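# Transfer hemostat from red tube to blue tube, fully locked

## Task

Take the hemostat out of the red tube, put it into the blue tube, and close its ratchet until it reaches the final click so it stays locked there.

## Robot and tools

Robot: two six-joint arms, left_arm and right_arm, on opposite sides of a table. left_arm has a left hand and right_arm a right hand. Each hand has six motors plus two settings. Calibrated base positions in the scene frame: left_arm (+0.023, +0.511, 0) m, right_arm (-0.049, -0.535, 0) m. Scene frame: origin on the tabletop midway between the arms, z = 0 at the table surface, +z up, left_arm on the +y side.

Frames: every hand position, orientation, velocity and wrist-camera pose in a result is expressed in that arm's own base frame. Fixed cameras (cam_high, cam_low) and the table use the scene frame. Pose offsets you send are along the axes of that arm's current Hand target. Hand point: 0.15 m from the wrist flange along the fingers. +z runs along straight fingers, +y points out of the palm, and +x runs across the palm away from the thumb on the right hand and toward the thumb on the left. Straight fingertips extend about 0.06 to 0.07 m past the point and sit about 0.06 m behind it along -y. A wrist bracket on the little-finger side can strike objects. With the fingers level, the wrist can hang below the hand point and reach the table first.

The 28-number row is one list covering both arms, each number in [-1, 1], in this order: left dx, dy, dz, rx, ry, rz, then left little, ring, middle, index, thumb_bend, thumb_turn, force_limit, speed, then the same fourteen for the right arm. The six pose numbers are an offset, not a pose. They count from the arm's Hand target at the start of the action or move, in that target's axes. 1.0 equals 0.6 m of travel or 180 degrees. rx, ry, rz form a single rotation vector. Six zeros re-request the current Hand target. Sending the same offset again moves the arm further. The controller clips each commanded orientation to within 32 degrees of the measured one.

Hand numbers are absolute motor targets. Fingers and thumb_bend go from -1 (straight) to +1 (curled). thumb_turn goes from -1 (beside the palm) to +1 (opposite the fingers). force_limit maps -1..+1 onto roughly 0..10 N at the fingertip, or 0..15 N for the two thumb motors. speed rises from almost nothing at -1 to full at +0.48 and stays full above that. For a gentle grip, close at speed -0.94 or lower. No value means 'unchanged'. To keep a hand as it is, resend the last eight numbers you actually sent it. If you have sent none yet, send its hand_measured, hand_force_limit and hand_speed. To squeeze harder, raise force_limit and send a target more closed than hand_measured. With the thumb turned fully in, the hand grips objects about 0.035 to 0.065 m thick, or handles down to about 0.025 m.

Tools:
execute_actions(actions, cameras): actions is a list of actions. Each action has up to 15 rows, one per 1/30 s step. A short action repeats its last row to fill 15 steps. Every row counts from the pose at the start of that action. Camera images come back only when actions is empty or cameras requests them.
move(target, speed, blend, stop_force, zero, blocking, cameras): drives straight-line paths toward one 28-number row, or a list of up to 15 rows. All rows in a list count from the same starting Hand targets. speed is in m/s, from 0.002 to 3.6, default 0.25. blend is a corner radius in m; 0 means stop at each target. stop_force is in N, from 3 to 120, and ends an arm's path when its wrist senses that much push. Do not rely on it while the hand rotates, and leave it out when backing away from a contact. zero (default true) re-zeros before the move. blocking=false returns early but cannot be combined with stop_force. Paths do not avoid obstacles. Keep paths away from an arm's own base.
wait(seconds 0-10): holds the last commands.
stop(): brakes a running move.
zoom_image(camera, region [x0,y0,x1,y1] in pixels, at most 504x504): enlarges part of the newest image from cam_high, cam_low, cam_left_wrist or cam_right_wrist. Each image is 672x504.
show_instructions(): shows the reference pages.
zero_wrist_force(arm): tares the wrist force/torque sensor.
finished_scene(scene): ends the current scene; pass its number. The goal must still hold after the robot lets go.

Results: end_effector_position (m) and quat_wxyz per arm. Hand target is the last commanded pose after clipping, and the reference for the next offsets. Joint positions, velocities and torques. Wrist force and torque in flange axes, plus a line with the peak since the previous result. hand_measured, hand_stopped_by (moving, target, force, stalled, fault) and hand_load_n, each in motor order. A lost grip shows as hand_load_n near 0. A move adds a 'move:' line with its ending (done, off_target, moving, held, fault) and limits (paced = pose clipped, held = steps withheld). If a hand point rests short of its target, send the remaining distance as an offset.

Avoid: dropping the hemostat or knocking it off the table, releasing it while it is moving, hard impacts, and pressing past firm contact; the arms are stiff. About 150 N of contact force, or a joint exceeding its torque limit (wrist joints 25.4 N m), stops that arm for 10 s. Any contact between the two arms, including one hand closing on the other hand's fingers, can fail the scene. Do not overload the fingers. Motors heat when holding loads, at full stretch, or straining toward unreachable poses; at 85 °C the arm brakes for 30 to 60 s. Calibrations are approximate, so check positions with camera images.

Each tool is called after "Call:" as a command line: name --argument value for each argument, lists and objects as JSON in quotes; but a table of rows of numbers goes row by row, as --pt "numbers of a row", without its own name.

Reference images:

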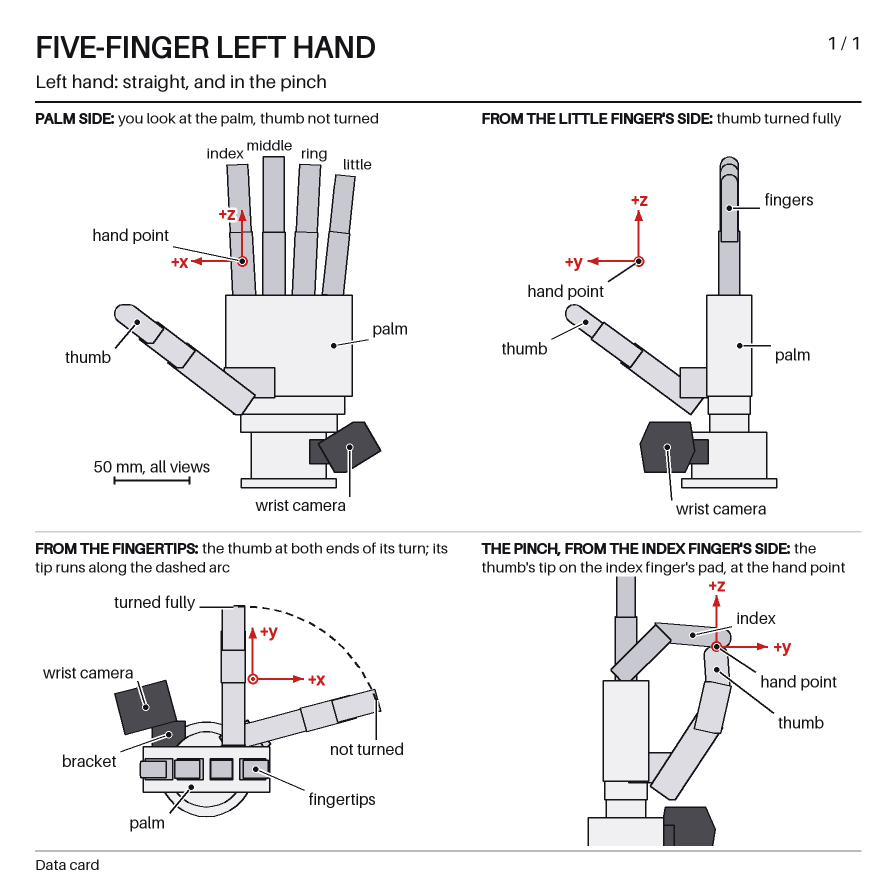

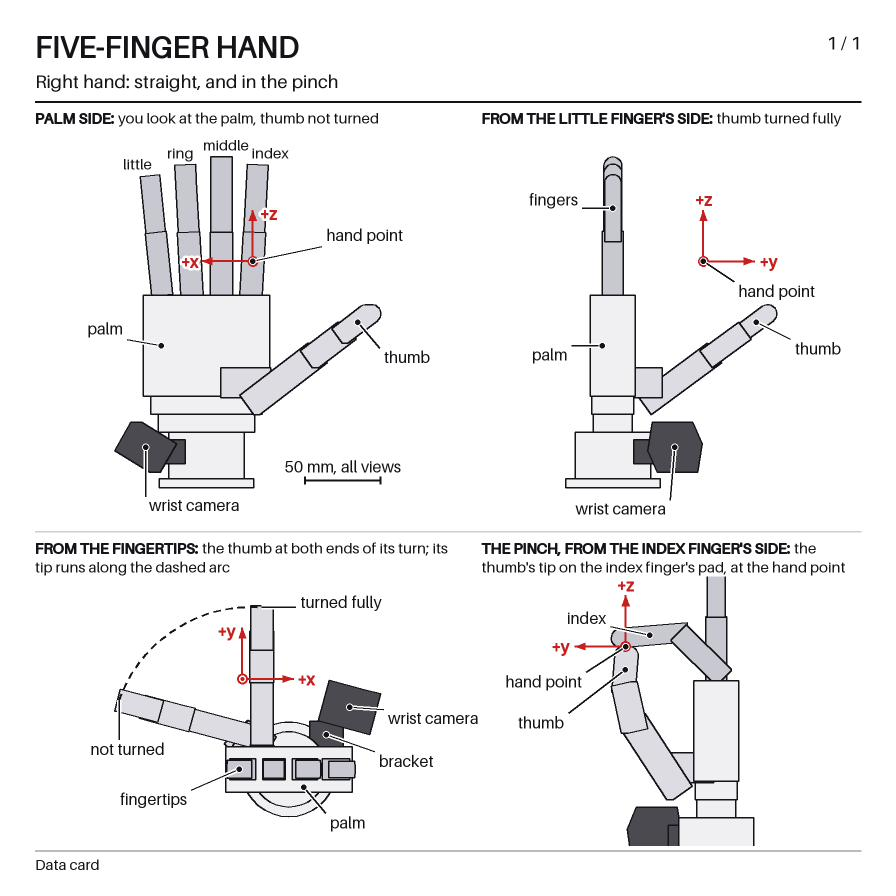

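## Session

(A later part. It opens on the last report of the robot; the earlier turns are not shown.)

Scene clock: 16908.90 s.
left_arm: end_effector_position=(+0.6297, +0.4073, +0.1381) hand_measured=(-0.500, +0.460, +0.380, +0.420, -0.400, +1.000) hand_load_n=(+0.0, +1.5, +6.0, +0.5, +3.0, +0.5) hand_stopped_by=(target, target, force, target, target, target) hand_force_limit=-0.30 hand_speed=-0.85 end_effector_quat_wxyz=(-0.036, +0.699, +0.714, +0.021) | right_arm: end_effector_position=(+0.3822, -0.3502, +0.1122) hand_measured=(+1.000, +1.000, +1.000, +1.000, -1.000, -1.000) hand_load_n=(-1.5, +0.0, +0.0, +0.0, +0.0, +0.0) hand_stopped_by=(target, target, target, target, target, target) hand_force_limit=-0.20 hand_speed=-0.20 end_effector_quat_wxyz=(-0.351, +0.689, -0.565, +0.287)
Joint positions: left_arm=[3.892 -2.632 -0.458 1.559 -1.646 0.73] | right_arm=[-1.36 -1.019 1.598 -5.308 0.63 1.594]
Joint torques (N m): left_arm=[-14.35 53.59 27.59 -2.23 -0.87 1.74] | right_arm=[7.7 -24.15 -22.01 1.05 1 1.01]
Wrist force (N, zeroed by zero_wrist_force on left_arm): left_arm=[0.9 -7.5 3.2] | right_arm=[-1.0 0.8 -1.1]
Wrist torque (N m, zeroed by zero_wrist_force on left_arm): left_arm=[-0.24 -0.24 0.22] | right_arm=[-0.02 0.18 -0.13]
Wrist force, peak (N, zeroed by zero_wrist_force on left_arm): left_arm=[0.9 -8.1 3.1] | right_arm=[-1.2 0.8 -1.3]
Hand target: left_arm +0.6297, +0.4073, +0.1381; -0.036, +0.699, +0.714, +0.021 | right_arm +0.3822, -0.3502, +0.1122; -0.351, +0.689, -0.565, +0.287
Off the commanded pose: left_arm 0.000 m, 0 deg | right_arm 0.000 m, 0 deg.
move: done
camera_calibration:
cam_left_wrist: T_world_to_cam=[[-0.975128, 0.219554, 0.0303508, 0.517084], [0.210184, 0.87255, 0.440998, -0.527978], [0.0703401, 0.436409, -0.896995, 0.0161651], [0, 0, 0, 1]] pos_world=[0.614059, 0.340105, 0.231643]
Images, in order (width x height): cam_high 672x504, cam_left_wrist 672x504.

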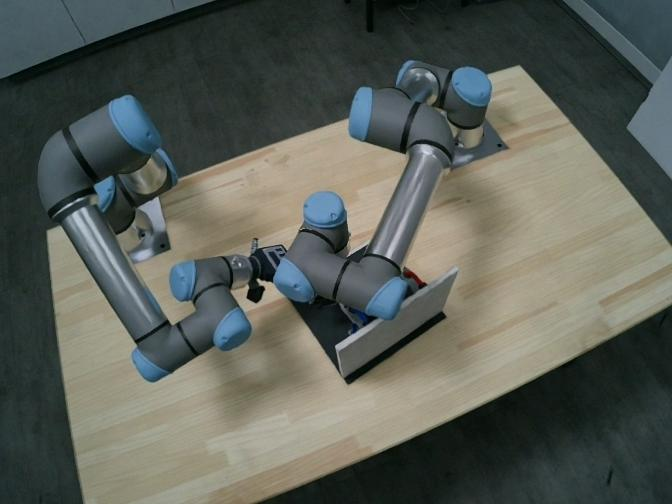

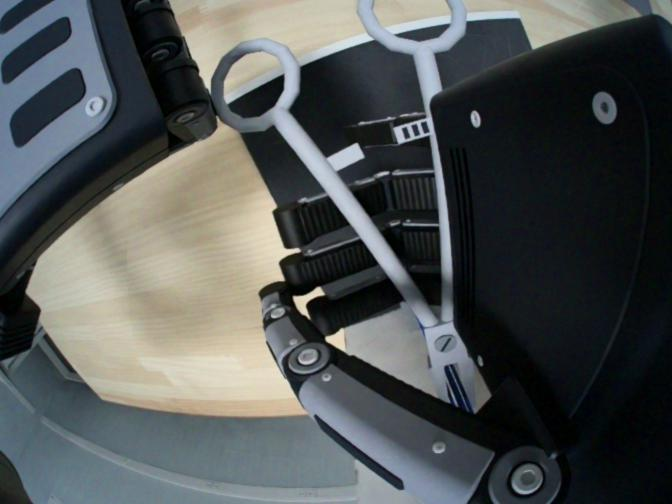

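Call:
move --target '[0.0006,-0.0014,0.0001,0.00037,-0.0001,-0.00443,-0.5,0.46,0.44,0.42,-0.4,1,-0.3,-0.85,0,-0.00265,0.00364,0,0,0,1,1,1,1,-1,-1,-0.2,-0.2]' --speed 0.005 --stop_force 15 --cameras '["cam_left_wrist"]'

Call:
zoom_image --camera "cam_left_wrist" --region '[140, 0, 520, 380]'

Scene clock: 16926.37 s.
left_arm: end_effector_position=(+0.6288, +0.4077, +0.1381) hand_measured=(-0.500, +0.460, +0.380, +0.420, -0.400, +1.000) hand_load_n=(+0.0, +2.5, +6.0, +0.5, +3.0, +0.5) hand_stopped_by=(target, target, force, target, target, target) hand_force_limit=-0.30 hand_speed=-0.85 end_effector_quat_wxyz=(-0.037, +0.694, +0.719, +0.021) | right_arm: end_effector_position=(+0.3849, -0.3497, +0.1122) hand_measured=(+1.000, +1.000, +1.000, +1.000, -1.000, -1.000) hand_load_n=(-1.0, +0.0, +0.0, +0.0, +0.0, +0.0) hand_stopped_by=(target, target, target, target, target, target) hand_force_limit=-0.20 hand_speed=-0.20 end_effector_quat_wxyz=(-0.351, +0.689, -0.565, +0.287)
Joint positions: left_arm=[3.892 -2.63 -0.462 1.56 -1.646 0.715] | right_arm=[-1.354 -1.018 1.595 -5.313 0.63 1.604]
Joint torques (N m): left_arm=[-14.79 63.62 9.4 0.01 -0.9 1.81] | right_arm=[5.82 -24.31 -19.24 1.82 1.27 -0.33]
Wrist force (N, zeroed by zero_wrist_force on left_arm): left_arm=[3.5 -4.8 3.0] | right_arm=[-1.2 -0.4 -1.2]
Wrist torque (N m, zeroed by zero_wrist_force on left_arm): left_arm=[-0.11 -0.27 0.44] | right_arm=[-0.09 0.20 -0.19]
Wrist force, peak (N, zeroed by zero_wrist_force on left_arm): left_arm=[1.2 -7.9 3.4] | right_arm=[-1.6 1.0 -1.2]
Hand target: left_arm +0.6288, +0.4077, +0.1381; -0.037, +0.694, +0.719, +0.021 | right_arm +0.3849, -0.3497, +0.1122; -0.351, +0.689, -0.565, +0.287
Off the commanded pose: left_arm 0.000 m, 0 deg | right_arm 0.000 m, 0 deg.
move: done
camera_calibration:
cam_left_wrist: T_world_to_cam=[[-0.9781, 0.205918, 0.0303134, 0.523617], [0.197971, 0.875445, 0.440912, -0.521508], [0.0642537, 0.437257, -0.897038, 0.0195941], [0, 0, 0, 1]] pos_world=[0.614134, 0.340162, 0.231643]
Images, in order (width x height): cam_left_wrist 672x504.

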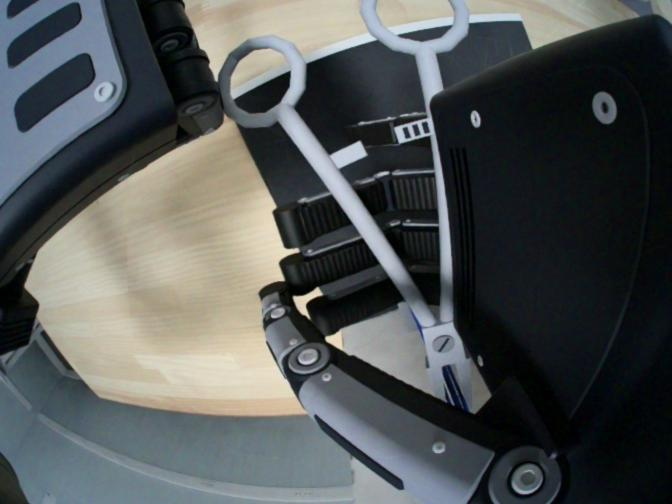

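Scaled by 1.326 from the camera's 672x504 image, which has a finer 960x720 frame.

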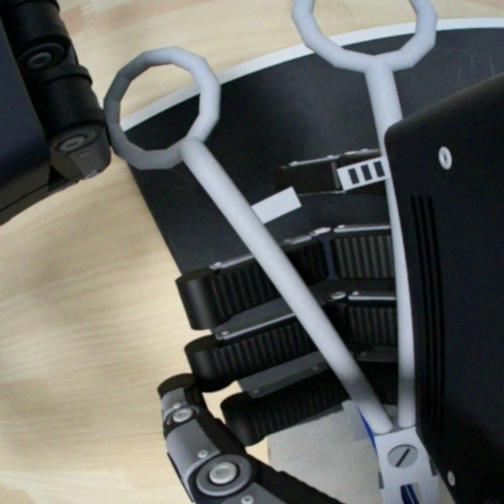

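Call:
move --target '[0.0009,-0.0004,0.0001,0.00037,-0.0001,-0.00443,-0.5,0.46,0.44,0.42,-0.4,1,-0.3,-0.85,0,-0.00235,0.00324,0,0,0,1,1,1,1,-1,-1,-0.2,-0.2]' --speed 0.005 --stop_force 15 --cameras '["cam_left_wrist", "cam_high"]'

Call:
zoom_image --camera "cam_left_wrist" --region '[140, 0, 520, 380]'

Call:
zoom_image --camera "cam_high" --region '[320, 280, 370, 335]'

Scene clock: 16941.60 s.
left_arm: end_effector_position=(+0.6285, +0.4082, +0.1380) hand_measured=(-0.500, +0.460, +0.380, +0.420, -0.400, +1.000) hand_load_n=(+0.0, +4.5, +6.0, +0.0, +3.0, +0.5) hand_stopped_by=(target, target, force, target, target, target) hand_force_limit=-0.30 hand_speed=-0.85 end_effector_quat_wxyz=(-0.037, +0.688, +0.724, +0.021) | right_arm: end_effector_position=(+0.3872, -0.3492, +0.1122) hand_measured=(+1.000, +1.000, +1.000, +1.000, -1.000, -1.000) hand_load_n=(-1.5, +0.0, +0.0, +0.0, +0.0, +0.0) hand_stopped_by=(target, target, target, target, target, target) hand_force_limit=-0.20 hand_speed=-0.20 end_effector_quat_wxyz=(-0.351, +0.689, -0.565, +0.287)
Joint positions: left_arm=[3.891 -2.632 -0.459 1.557 -1.647 0.701] | right_arm=[-1.349 -1.018 1.591 -5.318 0.63 1.613]
Joint torques (N m): left_arm=[-14.97 52.54 28.65 -3.23 -0.52 1.81] | right_arm=[5.98 -23.12 -20.49 1.41 1.09 -0.09]
Wrist force (N, zeroed by zero_wrist_force on left_arm): left_arm=[3.4 -3.4 4.2] | right_arm=[-1.3 -1.7 -1.7]
Wrist torque (N m, zeroed by zero_wrist_force on left_arm): left_arm=[0.01 -0.11 0.42] | right_arm=[-0.12 0.24 -0.27]
Wrist force, peak (N, zeroed by zero_wrist_force on left_arm): left_arm=[2.7 -4.8 4.3] | right_arm=[-0.9 -3.1 -0.8]
Hand target: left_arm +0.6285, +0.4082, +0.1380; -0.037, +0.689, +0.724, +0.021 | right_arm +0.3872, -0.3492, +0.1122; -0.351, +0.689, -0.565, +0.287
Off the commanded pose: left_arm 0.000 m, 0 deg | right_arm 0.000 m, 0 deg.
move: done
camera_calibration:
cam_left_wrist: T_world_to_cam=[[-0.980879, 0.192232, 0.030388, 0.530556], [0.185755, 0.878136, 0.440876, -0.515352], [0.0580656, 0.438091, -0.897053, 0.0229186], [0, 0, 0, 1]] pos_world=[0.614809, 0.340519, 0.231643]
Images, in order (width x height): cam_high 672x504, cam_left_wrist 672x504.

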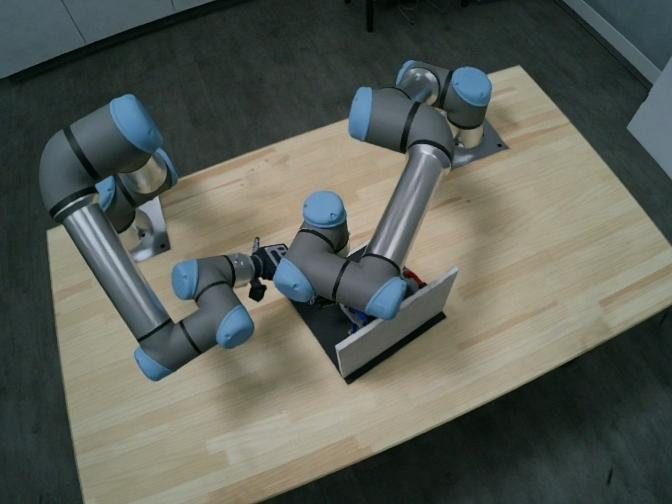

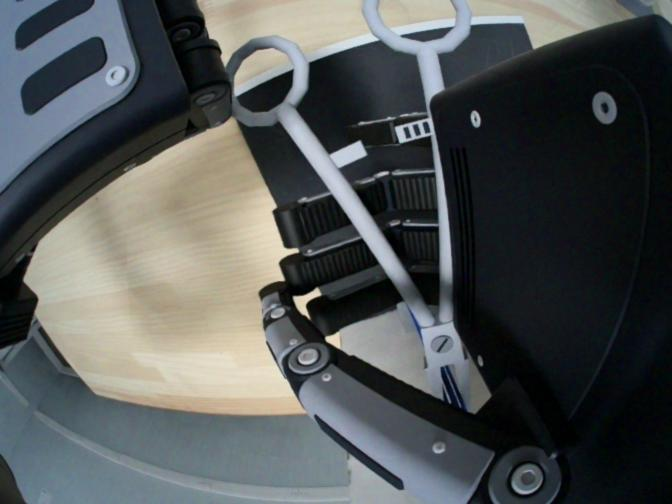

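Scaled by 1.326 from the camera's 672x504 image, which has a finer 960x720 frame.

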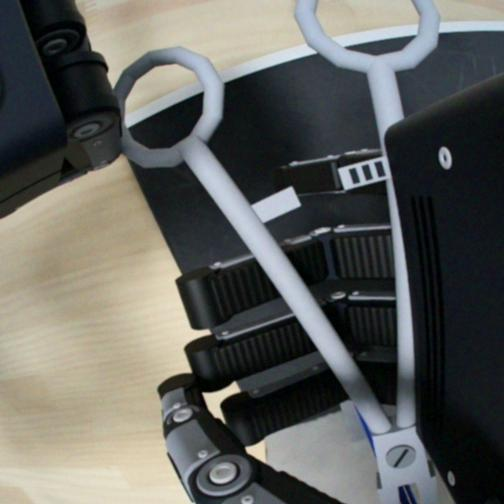

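Scaled by 9.164 from the camera's 672x504 image, which has a finer 960x720 frame.

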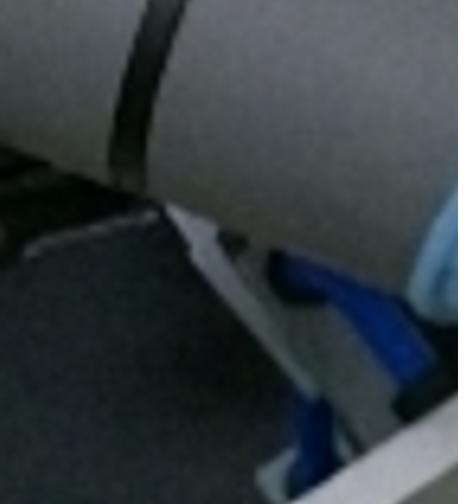

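Call:
zoom_image --camera "cam_left_wrist" --region '[400, 300, 520, 420]'

Call:
zoom_image --camera "cam_left_wrist" --region '[200, 0, 480, 210]'

Scaled by 4.200 from the camera's 672x504 image, which has a finer 960x720 frame.

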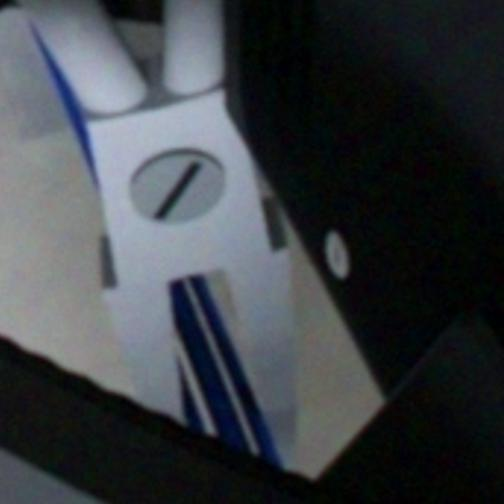

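Scaled by 1.800 from the camera's 672x504 image, which has a finer 960x720 frame.

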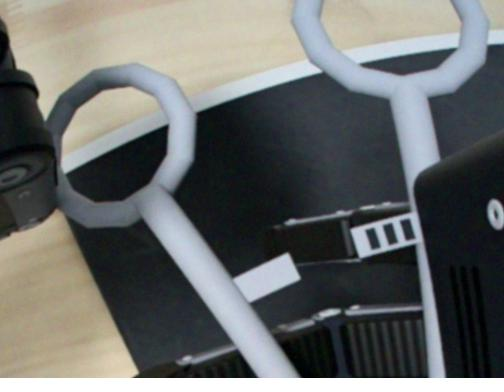

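Call:
move --target '[0,0,0,0,0,0,-0.5,0.46,0.44,0.42,-0.4,1,-0.3,-0.85,0,0.0098,-0.0135,0,0,0,1,1,1,1,-1,-1,-0.2,-0.2]' --speed 0.02 --cameras '["cam_left_wrist", "cam_high"]'

Call:
zoom_image --camera "cam_left_wrist" --region '[140, 0, 520, 380]'

Call:
zoom_image --camera "cam_high" --region '[320, 280, 370, 335]'

Scene clock: 17038.57 s.
left_arm: end_effector_position=(+0.6286, +0.4082, +0.1380) hand_measured=(-0.500, +0.460, +0.380, +0.420, -0.400, +1.000) hand_load_n=(+0.0, +0.5, +6.0, +0.0, +3.0, +0.0) hand_stopped_by=(target, target, force, target, target, target) hand_force_limit=-0.30 hand_speed=-0.85 end_effector_quat_wxyz=(-0.037, +0.689, +0.724, +0.021) | right_arm: end_effector_position=(+0.3773, -0.3512, +0.1123) hand_measured=(+1.000, +1.000, +1.000, +1.000, -1.000, -1.000) hand_load_n=(+0.0, +0.0, +0.0, +0.0, +0.0, -0.5) hand_stopped_by=(target, target, target, target, target, target) hand_force_limit=-0.20 hand_speed=-0.20 end_effector_quat_wxyz=(-0.351, +0.689, -0.566, +0.287)
Joint positions: left_arm=[3.891 -2.632 -0.459 1.557 -1.647 0.701] | right_arm=[-1.371 -1.02 1.604 -5.298 0.63 1.575]
Joint torques (N m): left_arm=[-13.27 60.64 8.56 -1.19 1.22 2.62] | right_arm=[12.08 -45.79 -21.72 0.44 -3.09 2.89]
Wrist force (N, zeroed by zero_wrist_force on left_arm): left_arm=[2.3 1.2 0.7] | right_arm=[-0.8 -1.2 2.5]
Wrist torque (N m, zeroed by zero_wrist_force on left_arm): left_arm=[0.15 -0.28 0.16] | right_arm=[-0.21 -0.01 -0.14]
Wrist force, peak (N, zeroed by zero_wrist_force on left_arm): left_arm=[3.6 -3.8 4.7] | right_arm=[-0.9 -4.0 -0.4]
Hand target: left_arm +0.6285, +0.4082, +0.1380; -0.037, +0.689, +0.724, +0.021 | right_arm +0.3774, -0.3512, +0.1122; -0.351, +0.689, -0.565, +0.287
Off the commanded pose: left_arm 0.000 m, 0 deg | right_arm 0.000 m, 0 deg.
move: done
camera_calibration:
cam_left_wrist: T_world_to_cam=[[-0.980853, 0.192369, 0.0303694, 0.530497], [0.185864, 0.878067, 0.440969, -0.515417], [0.0581624, 0.43817, -0.897009, 0.0228219], [0, 0, 0, 1]] pos_world=[0.61481, 0.34052, 0.231643]
Images, in order (width x height): cam_high 672x504, cam_left_wrist 672x504.

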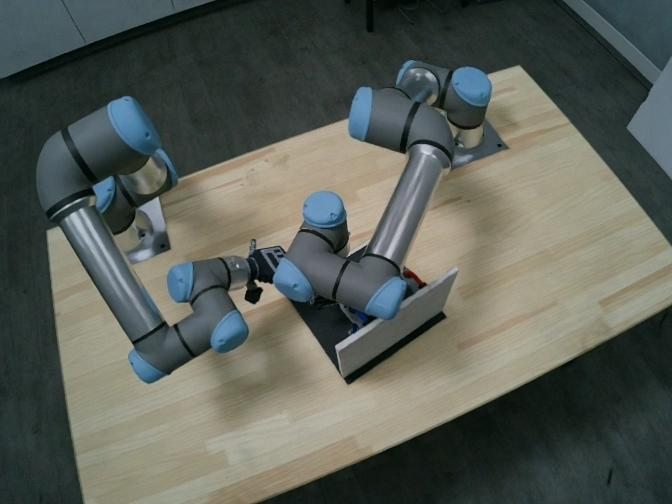

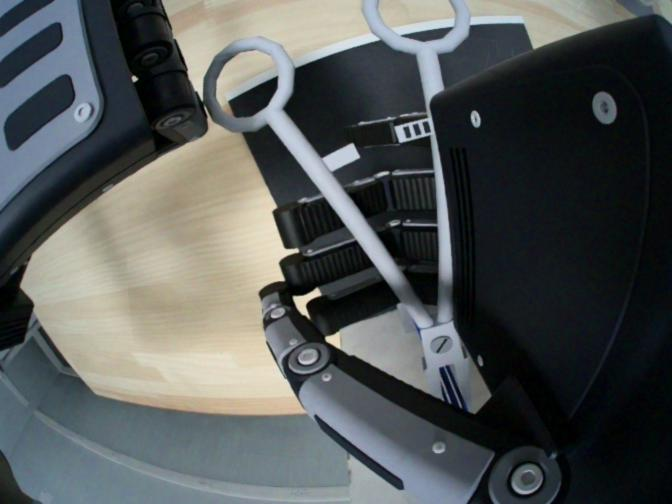

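Scaled by 1.326 from the camera's 672x504 image, which has a finer 960x720 frame.

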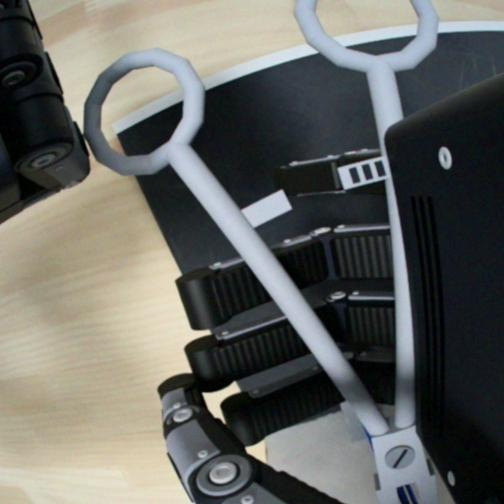

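Scaled by 9.164 from the camera's 672x504 image, which has a finer 960x720 frame.

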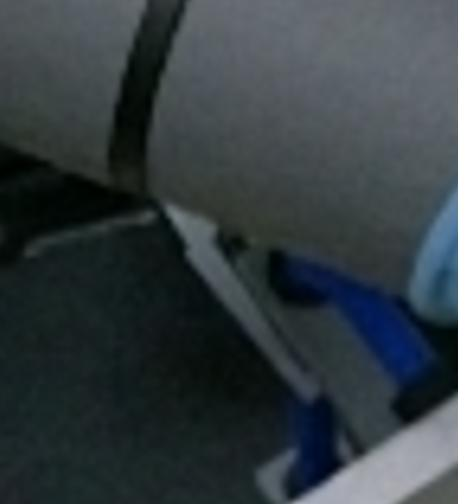

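Call:
move --target '[0.0017,0.0043,-0.0103,-0.0438,0.0065,-0.0038,-0.5,0.46,0.44,0.42,-0.4,1,-0.3,-0.85,0,0.0078,-0.0108,0,0,0,1,1,1,1,-1,-1,-0.2,-0.2]' --speed 0.02 --cameras '["cam_left_wrist", "cam_high"]'

Call:
zoom_image --camera "cam_left_wrist" --region '[140, 0, 520, 380]'

Call:
zoom_image --camera "cam_high" --region '[320, 280, 370, 335]'

Scene clock: 17081.80 s.
left_arm: end_effector_position=(+0.6312, +0.4088, +0.1442) hand_measured=(-0.500, +0.460, +0.380, +0.420, -0.400, +1.000) hand_load_n=(+0.0, +1.0, +6.5, +0.0, +3.0, +0.5) hand_stopped_by=(target, target, force, target, target, target) hand_force_limit=-0.30 hand_speed=-0.85 end_effector_quat_wxyz=(+0.003, +0.685, +0.725, +0.078) end_effector_velocity=(+0.000, +0.000, +0.000) end_effector_angular_velocity=(-0.002, +0.002, +0.001) | right_arm: end_effector_position=(+0.3695, -0.3527, +0.1123) hand_measured=(+1.000, +1.000, +1.000, +1.000, -1.000, -1.000) hand_load_n=(+0.0, +0.5, +0.0, +0.0, +0.0, +0.0) hand_stopped_by=(target, target, target, target, target, target) hand_force_limit=-0.20 hand_speed=-0.20 end_effector_quat_wxyz=(-0.351, +0.689, -0.565, +0.287)
Joint positions: left_arm=[3.917 -2.499 -0.696 1.779 -1.57 0.719] | right_arm=[-1.389 -1.022 1.614 -5.282 0.63 1.545]
Joint velocities: left_arm=[0 -0.001 0.003 -0.005 0 -0.001] | right_arm=[within noise]
Joint torques (N m): left_arm=[4.69 45.78 30.86 -4.1 -1.08 2.08] | right_arm=[-6.57 -48.51 -7.75 3.69 1.38 -1.13]
Wrist force (N, zeroed by zero_wrist_force on left_arm): left_arm=[2.0 0.5 0.9] | right_arm=[-0.9 -1.3 1.9]
Wrist torque (N m, zeroed by zero_wrist_force on left_arm): left_arm=[0.11 -0.25 0.03] | right_arm=[-0.20 0.02 -0.13]
Wrist force, peak (N, zeroed by zero_wrist_force on left_arm): left_arm=[2.4 0.0 1.5] | right_arm=[-0.8 -1.4 2.1]
Hand target: left_arm +0.6312, +0.4089, +0.1442; +0.003, +0.685, +0.725, +0.078 | right_arm +0.3696, -0.3527, +0.1123; -0.351, +0.689, -0.565, +0.287
Off the commanded pose: left_arm 0.000 m, 0 deg | right_arm 0.000 m, 0 deg.
move: done
camera_calibration:
cam_left_wrist: T_world_to_cam=[[-0.976212, 0.193052, -0.0986939, 0.548259], [0.122018, 0.865436, 0.485934, -0.480228], [0.179224, 0.462333, -0.868405, -0.0625474], [0, 0, 0, 1]] pos_world=[0.605024, 0.338682, 0.233153]
Images, in order (width x height): cam_high 672x504, cam_left_wrist 672x504.

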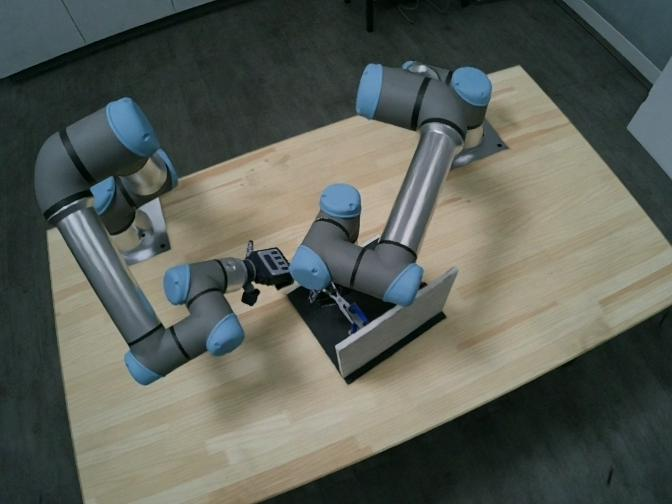

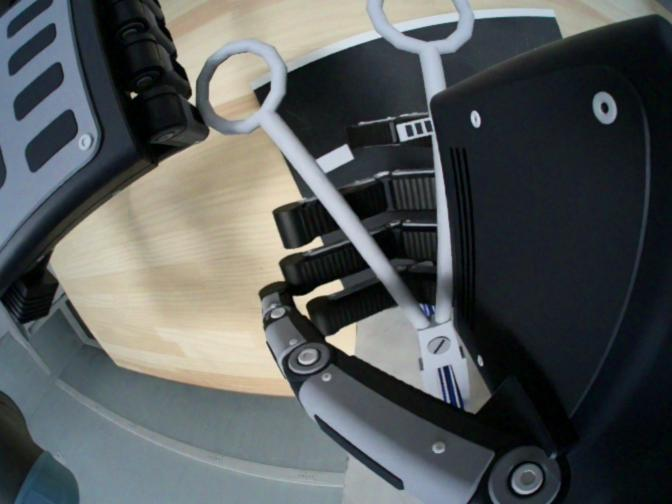

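Scaled by 1.326 from the camera's 672x504 image, which has a finer 960x720 frame.

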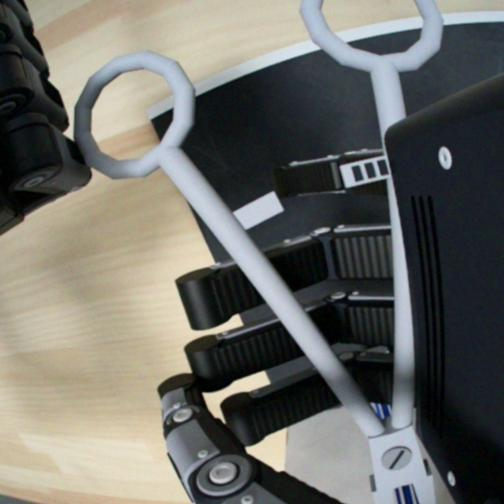

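Scaled by 9.164 from the camera's 672x504 image, which has a finer 960x720 frame.

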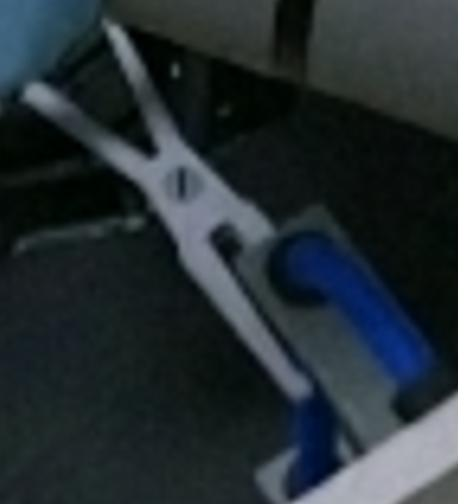

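Call:
move --target '[0.0012,0.0028,-0.011,-0.0438,0.0065,-0.0038,-0.5,0.46,0.44,0.42,-0.4,1,-0.3,-0.85,0,0,0,0,0,0,1,1,1,1,-1,-1,-0.2,-0.2]' --speed 0.02 --cameras '["cam_left_wrist", "cam_high"]'

Call:
zoom_image --camera "cam_left_wrist" --region '[140, 0, 520, 380]'

Call:
zoom_image --camera "cam_high" --region '[300, 270, 380, 340]'

Scene clock: 17095.30 s.
left_arm: end_effector_position=(+0.6321, +0.4089, +0.1510) hand_measured=(-0.500, +0.460, +0.380, +0.420, -0.400, +1.000) hand_load_n=(+0.0, +2.0, +6.0, +0.0, +3.0, +0.5) hand_stopped_by=(target, target, force, target, target, target) hand_force_limit=-0.30 hand_speed=-0.85 end_effector_quat_wxyz=(+0.044, +0.678, +0.722, +0.134) | right_arm: end_effector_position=(+0.3696, -0.3527, +0.1123) hand_measured=(+1.000, +1.000, +1.000, +1.000, -1.000, -1.000) hand_load_n=(-0.5, +0.0, +0.0, +0.0, +0.0, -0.5) hand_stopped_by=(target, target, target, target, target, target) hand_force_limit=-0.20 hand_speed=-0.20 end_effector_quat_wxyz=(-0.351, +0.689, -0.565, +0.287)
Joint positions: left_arm=[3.945 -2.392 -0.885 1.978 -1.488 0.73] | right_arm=[-1.389 -1.022 1.614 -5.282 0.63 1.545]
Joint torques (N m): left_arm=[4.34 45.98 31.19 -3.63 -0.3 2.37] | right_arm=[13 -39.43 -20.32 0.73 -0.59 1.4]
Wrist force (N, zeroed by zero_wrist_force on left_arm): left_arm=[2.0 -1.4 1.5] | right_arm=[-0.9 -1.2 0.1]
Wrist torque (N m, zeroed by zero_wrist_force on left_arm): left_arm=[0.14 -0.26 0.10] | right_arm=[-0.12 0.07 -0.12]
Wrist force, peak (N, zeroed by zero_wrist_force on left_arm): left_arm=[2.2 -1.8 1.9] | right_arm=[-0.8 -1.4 2.0]
Hand target: left_arm +0.6321, +0.4089, +0.1510; +0.044, +0.678, +0.722, +0.134 | right_arm +0.3696, -0.3527, +0.1123; -0.351, +0.689, -0.565, +0.287
Off the commanded pose: left_arm 0.000 m, 0 deg | right_arm 0.000 m, 0 deg.
move: done
camera_calibration:
cam_left_wrist: T_world_to_cam=[[-0.954014, 0.19732, -0.22566, 0.553127], [0.0527577, 0.851568, 0.521582, -0.439635], [0.295084, 0.485691, -0.822818, -0.146428], [0, 0, 0, 1]] pos_world=[0.594094, 0.336355, 0.233641]
Images, in order (width x height): cam_high 672x504, cam_left_wrist 672x504.

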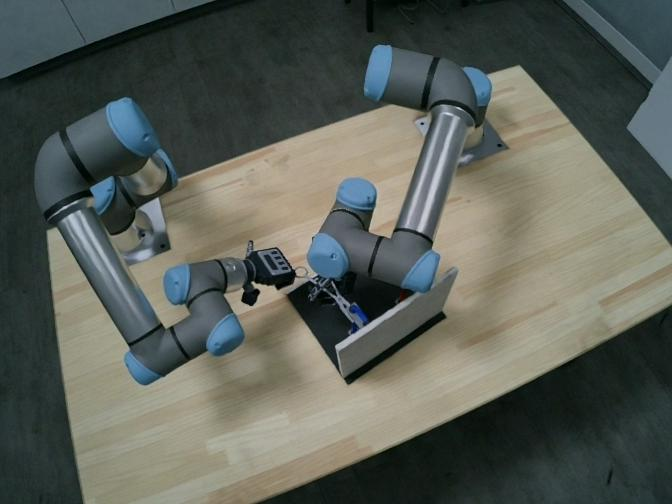

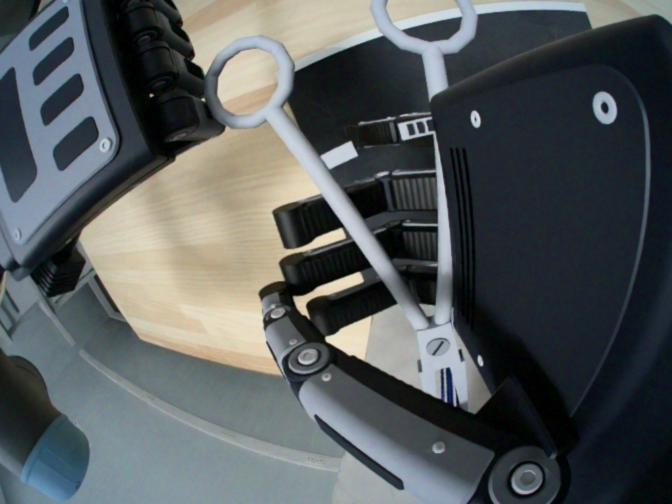

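Scaled by 1.326 from the camera's 672x504 image, which has a finer 960x720 frame.

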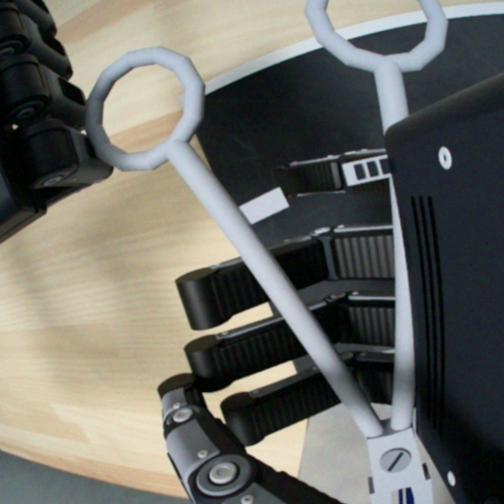

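Scaled by 6.300 from the camera's 672x504 image, which has a finer 960x720 frame.

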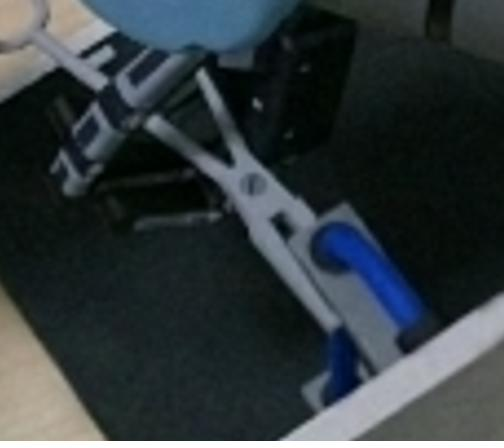

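Call:
move --pt "0 0 0 0 0 0 -0.5 0.46 0.44 0.42 -0.4 1 -0.3 -0.85 0 0.0078 -0.0108 0 0 0 1 1 1 1 -1 -1 -0.2 -0.2" --pt "0 0 0 0 0 0 -0.5 0.46 0.44 0.42 -0.4 1 -0.3 -0.85 0 0.0334 0.0078 0 0 0 1 1 1 1 -1 -1 -0.2 -0.2" --speed 0.02 --cameras '["cam_left_wrist"]'

Call:
zoom_image --camera "cam_left_wrist" --region '[140, 0, 520, 380]'

Scene clock: 17117.13 s.
left_arm: end_effector_position=(+0.6321, +0.4089, +0.1510) hand_measured=(-0.500, +0.460, +0.380, +0.420, -0.400, +1.000) hand_load_n=(+0.0, +1.0, +6.0, +0.0, +3.0, +0.5) hand_stopped_by=(target, target, force, target, target, target) hand_force_limit=-0.30 hand_speed=-0.85 end_effector_quat_wxyz=(+0.044, +0.678, +0.722, +0.134) | right_arm: end_effector_position=(+0.3617, -0.3542, +0.0931) hand_measured=(+1.000, +1.000, +1.000, +1.000, -1.000, -1.000) hand_load_n=(+0.0, +0.0, +0.0, +0.0, +0.0, +0.0) hand_stopped_by=(target, target, target, target, target, target) hand_force_limit=-0.20 hand_speed=-0.20 end_effector_quat_wxyz=(-0.351, +0.689, -0.565, +0.287)
Joint positions: left_arm=[3.945 -2.392 -0.885 1.978 -1.488 0.73] | right_arm=[-1.407 -0.996 1.639 -5.307 0.631 1.515]
Joint torques (N m): left_arm=[-9.25 45.06 22.44 -2.73 -0.87 -2.47] | right_arm=[10.16 -49.97 -18.13 4.77 -0.84 0.56]
Wrist force (N, zeroed by zero_wrist_force on left_arm): left_arm=[1.9 1.6 0.8] | right_arm=[-0.8 -1.2 2.4]
Wrist torque (N m, zeroed by zero_wrist_force on left_arm): left_arm=[0.23 -0.27 -0.05] | right_arm=[-0.19 -0.01 -0.14]
Wrist force, peak (N, zeroed by zero_wrist_force on left_arm): left_arm=[2.0 -1.8 2.0] | right_arm=[-0.7 -1.3 2.5]
Hand target: left_arm +0.6321, +0.4089, +0.1510; +0.044, +0.678, +0.722, +0.134 | right_arm +0.3617, -0.3543, +0.0933; -0.351, +0.689, -0.565, +0.287
Off the commanded pose: left_arm 0.000 m, 0 deg | right_arm 0.000 m, 0 deg.
move: done
camera_calibration:
cam_left_wrist: T_world_to_cam=[[-0.954048, 0.197353, -0.225485, 0.553192], [0.0528618, 0.851532, 0.521632, -0.439702], [0.294953, 0.485742, -0.822835, -0.146393], [0, 0, 0, 1]] pos_world=[0.594194, 0.336355, 0.233641]
Images, in order (width x height): cam_left_wrist 672x504.

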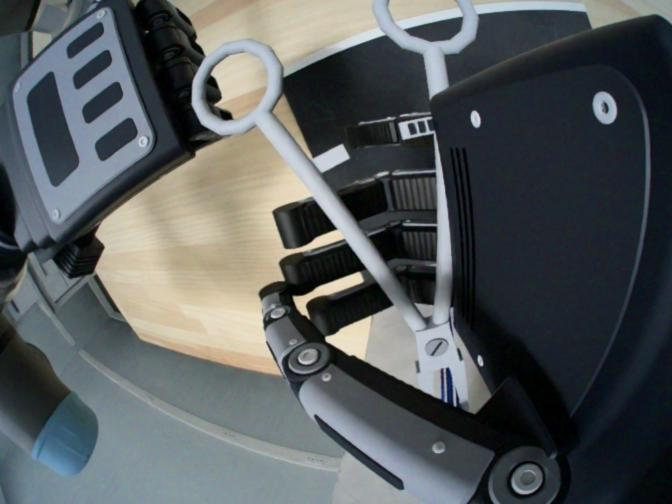

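Scaled by 1.326 from the camera's 672x504 image, which has a finer 960x720 frame.

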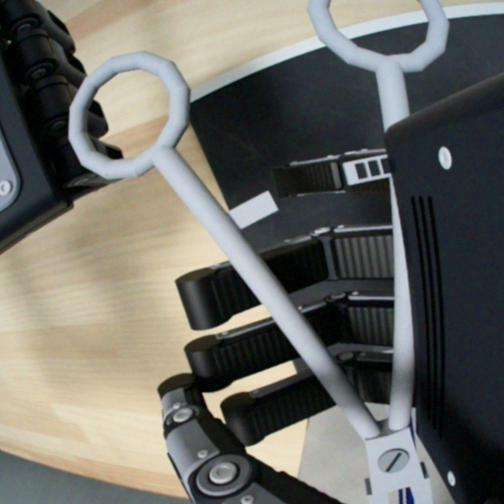

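Call:
move --target '[0,0,0,0,0,0,-0.5,0.46,0.44,0.42,-0.4,1,-0.3,-0.85,0,-0.0088,0.01214,0,0,0,1,1,1,1,-1,-1,-0.2,-0.2]' --speed 0.01 --stop_force 4 --cameras '["cam_left_wrist"]'

Call:
zoom_image --camera "cam_left_wrist" --region '[140, 0, 520, 380]'

Scene clock: 17128.00 s.
left_arm: end_effector_position=(+0.6321, +0.4089, +0.1510) hand_measured=(-0.500, +0.460, +0.380, +0.420, -0.400, +1.000) hand_load_n=(+0.0, +0.5, +6.0, +0.0, +3.0, +0.5) hand_stopped_by=(target, target, force, target, target, target) hand_force_limit=-0.30 hand_speed=-0.85 end_effector_quat_wxyz=(+0.044, +0.678, +0.722, +0.134) | right_arm: end_effector_position=(+0.3691, -0.3528, +0.0933) hand_measured=(+1.000, +1.000, +1.000, +1.000, -1.000, -1.000) hand_load_n=(+0.0, +0.0, +0.0, +0.0, +0.0, +0.0) hand_stopped_by=(target, target, target, target, target, target) hand_force_limit=-0.20 hand_speed=-0.20 end_effector_quat_wxyz=(-0.351, +0.689, -0.565, +0.287)
Joint positions: left_arm=[3.945 -2.392 -0.885 1.978 -1.488 0.73] | right_arm=[-1.39 -0.996 1.63 -5.322 0.63 1.543]
Joint torques (N m): left_arm=[9.06 52.97 7 0.12 0.89 -2.31] | right_arm=[-9.36 -36.45 -6.15 4.81 -1.18 -2.37]
Wrist force (N, zeroed by zero_wrist_force on left_arm): left_arm=[1.4 -0.4 0.4] | right_arm=[-0.4 -0.3 1.7]
Wrist torque (N m, zeroed by zero_wrist_force on left_arm): left_arm=[0.14 -0.29 0.02] | right_arm=[-0.10 0.02 -0.09]
Wrist force, peak (N, zeroed by zero_wrist_force on left_arm): left_arm=[1.9 -4.0 0.0] | right_arm=[-0.9 -1.4 2.5]
Hand target: left_arm +0.6321, +0.4089, +0.1510; +0.044, +0.678, +0.722, +0.134 | right_arm +0.3691, -0.3528, +0.0933; -0.351, +0.689, -0.565, +0.287 (not the last commanded pose)
Off the commanded pose: left_arm 0.000 m, 0 deg | right_arm 0.001 m, 0 deg.
move: contact (right_arm)
camera_calibration:
cam_left_wrist: T_world_to_cam=[[-0.95405, 0.197334, -0.225497, 0.553202], [0.0528399, 0.851536, 0.521626, -0.439689], [0.294953, 0.485742, -0.822835, -0.146393], [0, 0, 0, 1]] pos_world=[0.594194, 0.336355, 0.233641]
Images, in order (width x height): cam_left_wrist 672x504.

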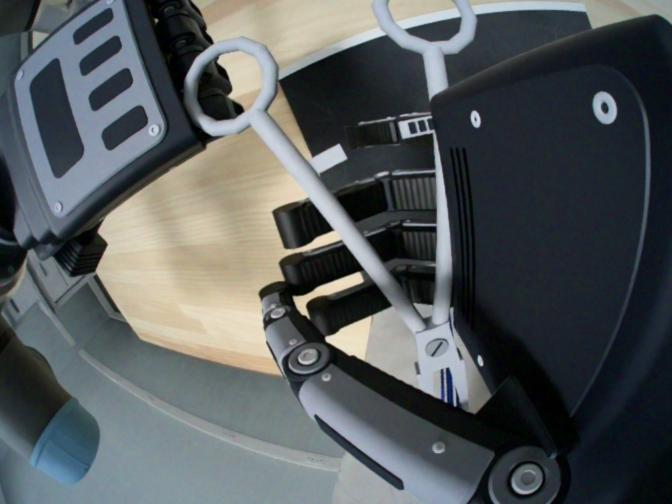

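Scaled by 1.326 from the camera's 672x504 image, which has a finer 960x720 frame.

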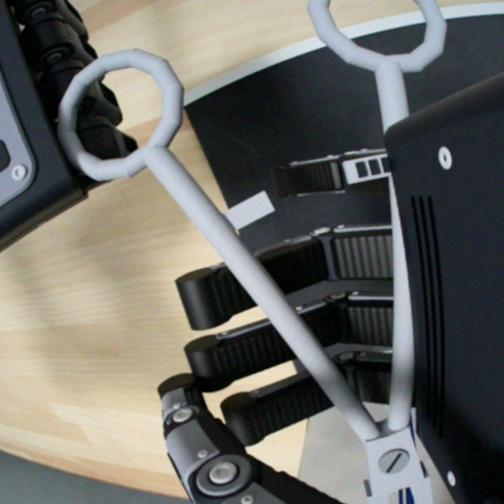

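Call:
execute_actions --actions '[]' --cameras '["cam_high", "cam_right_wrist", "cam_low"]'

Call:
zoom_image --camera "cam_high" --region '[270, 240, 370, 340]'

Call:
zoom_image --camera "cam_right_wrist" --region '[150, 0, 400, 200]'

Scene clock: 17170.13 s.
left_arm: end_effector_position=(+0.6321, +0.4089, +0.1510) hand_measured=(-0.500, +0.460, +0.380, +0.420, -0.400, +1.000) hand_load_n=(+0.5, +0.5, +6.0, +0.0, +3.0, +0.5) hand_stopped_by=(target, target, force, target, target, target) hand_force_limit=-0.30 hand_speed=-0.85 end_effector_quat_wxyz=(+0.044, +0.678, +0.722, +0.134) | right_arm: end_effector_position=(+0.3691, -0.3528, +0.0933) hand_measured=(+1.000, +1.000, +1.000, +1.000, -1.000, -1.000) hand_load_n=(+0.0, +0.0, +0.0, +0.0, +0.0, +0.0) hand_stopped_by=(target, target, target, target, target, target) hand_force_limit=-0.20 hand_speed=-0.20 end_effector_quat_wxyz=(-0.351, +0.689, -0.565, +0.287)
Joint positions: left_arm=[3.945 -2.392 -0.885 1.978 -1.488 0.73] | right_arm=[-1.39 -0.996 1.63 -5.322 0.63 1.543]
Joint velocities: within noise
Joint torques (N m): left_arm=[9.27 52.98 7.62 0.01 1 -2.49] | right_arm=[-8.74 -51.44 -4.66 4.76 0.93 -2.61]
Motor temperatures (°C): left_arm=[24 39 28 33 30 32] | right_arm=[24 27 28 31 33 29]
Wrist force (N, zeroed by zero_wrist_force on left_arm): left_arm=[1.3 0.2 0.3] | right_arm=[-0.3 -0.3 1.6]
Wrist torque (N m, zeroed by zero_wrist_force on left_arm): left_arm=[0.21 -0.27 0.00] | right_arm=[-0.09 0.01 -0.08]
Wrist force, peak (N, zeroed by zero_wrist_force on left_arm): left_arm=[2.0 0.2 0.3] | right_arm=[-0.4 -0.7 1.8]
Hand target: left_arm +0.6321, +0.4089, +0.1510; +0.044, +0.678, +0.722, +0.134 | right_arm +0.3691, -0.3528, +0.0933; -0.351, +0.689, -0.565, +0.287 (not the last commanded pose)
Off the commanded pose: left_arm 0.000 m, 0 deg | right_arm 0.001 m, 0 deg.
camera_calibration:
cam_right_wrist: T_world_to_cam=[[-0.506491, -0.383871, -0.772081, 0.118418], [-0.649252, 0.759023, 0.0485352, 0.517258], [0.567396, 0.525858, -0.633668, 0.145203], [0, 0, 0, 1]] pos_world=[0.313421, -0.42351, 0.158334]
Images, in order (width x height): cam_high 672x504, cam_low 672x504, cam_right_wrist 672x504.

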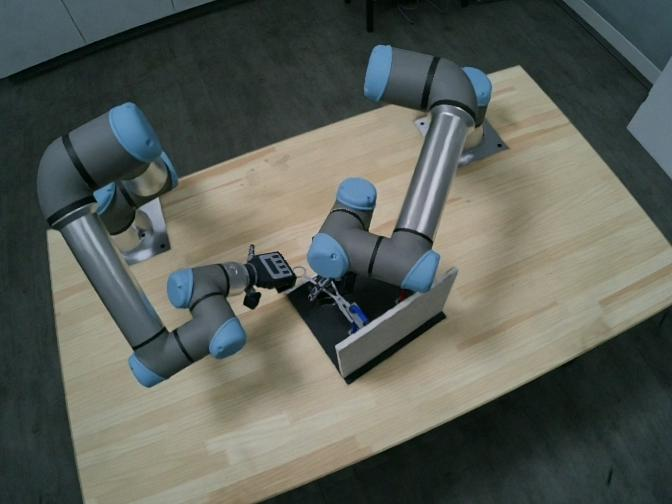

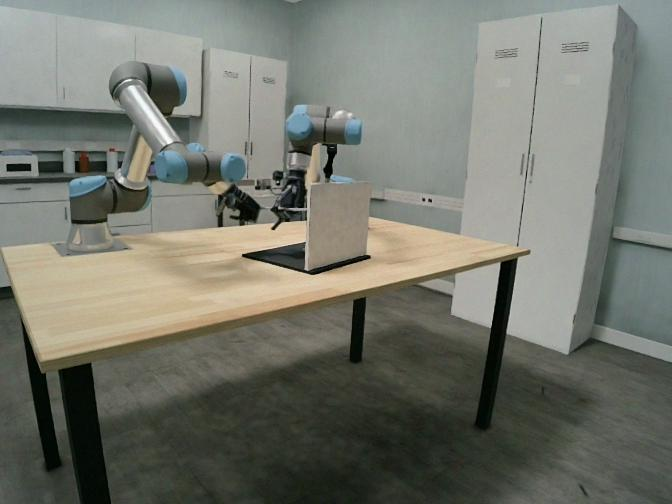

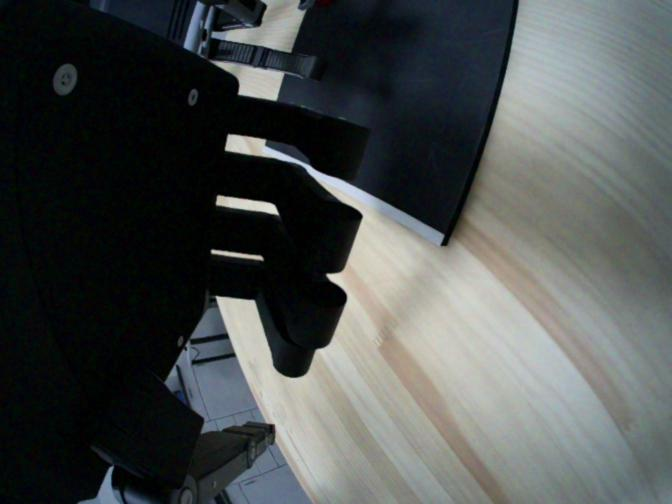

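Scaled by 5.040 from the camera's 672x504 image, which has a finer 960x720 frame.

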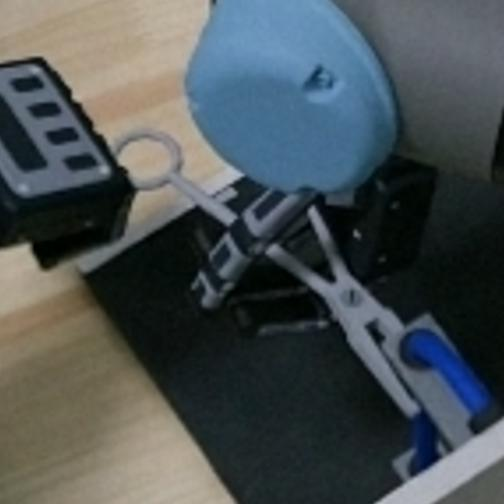

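Scaled by 2.016 from the camera's 672x504 image, which has a finer 960x720 frame.

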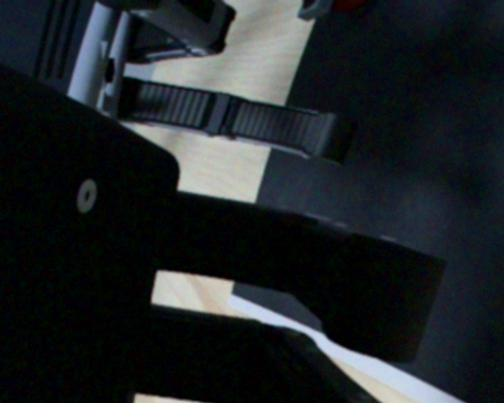

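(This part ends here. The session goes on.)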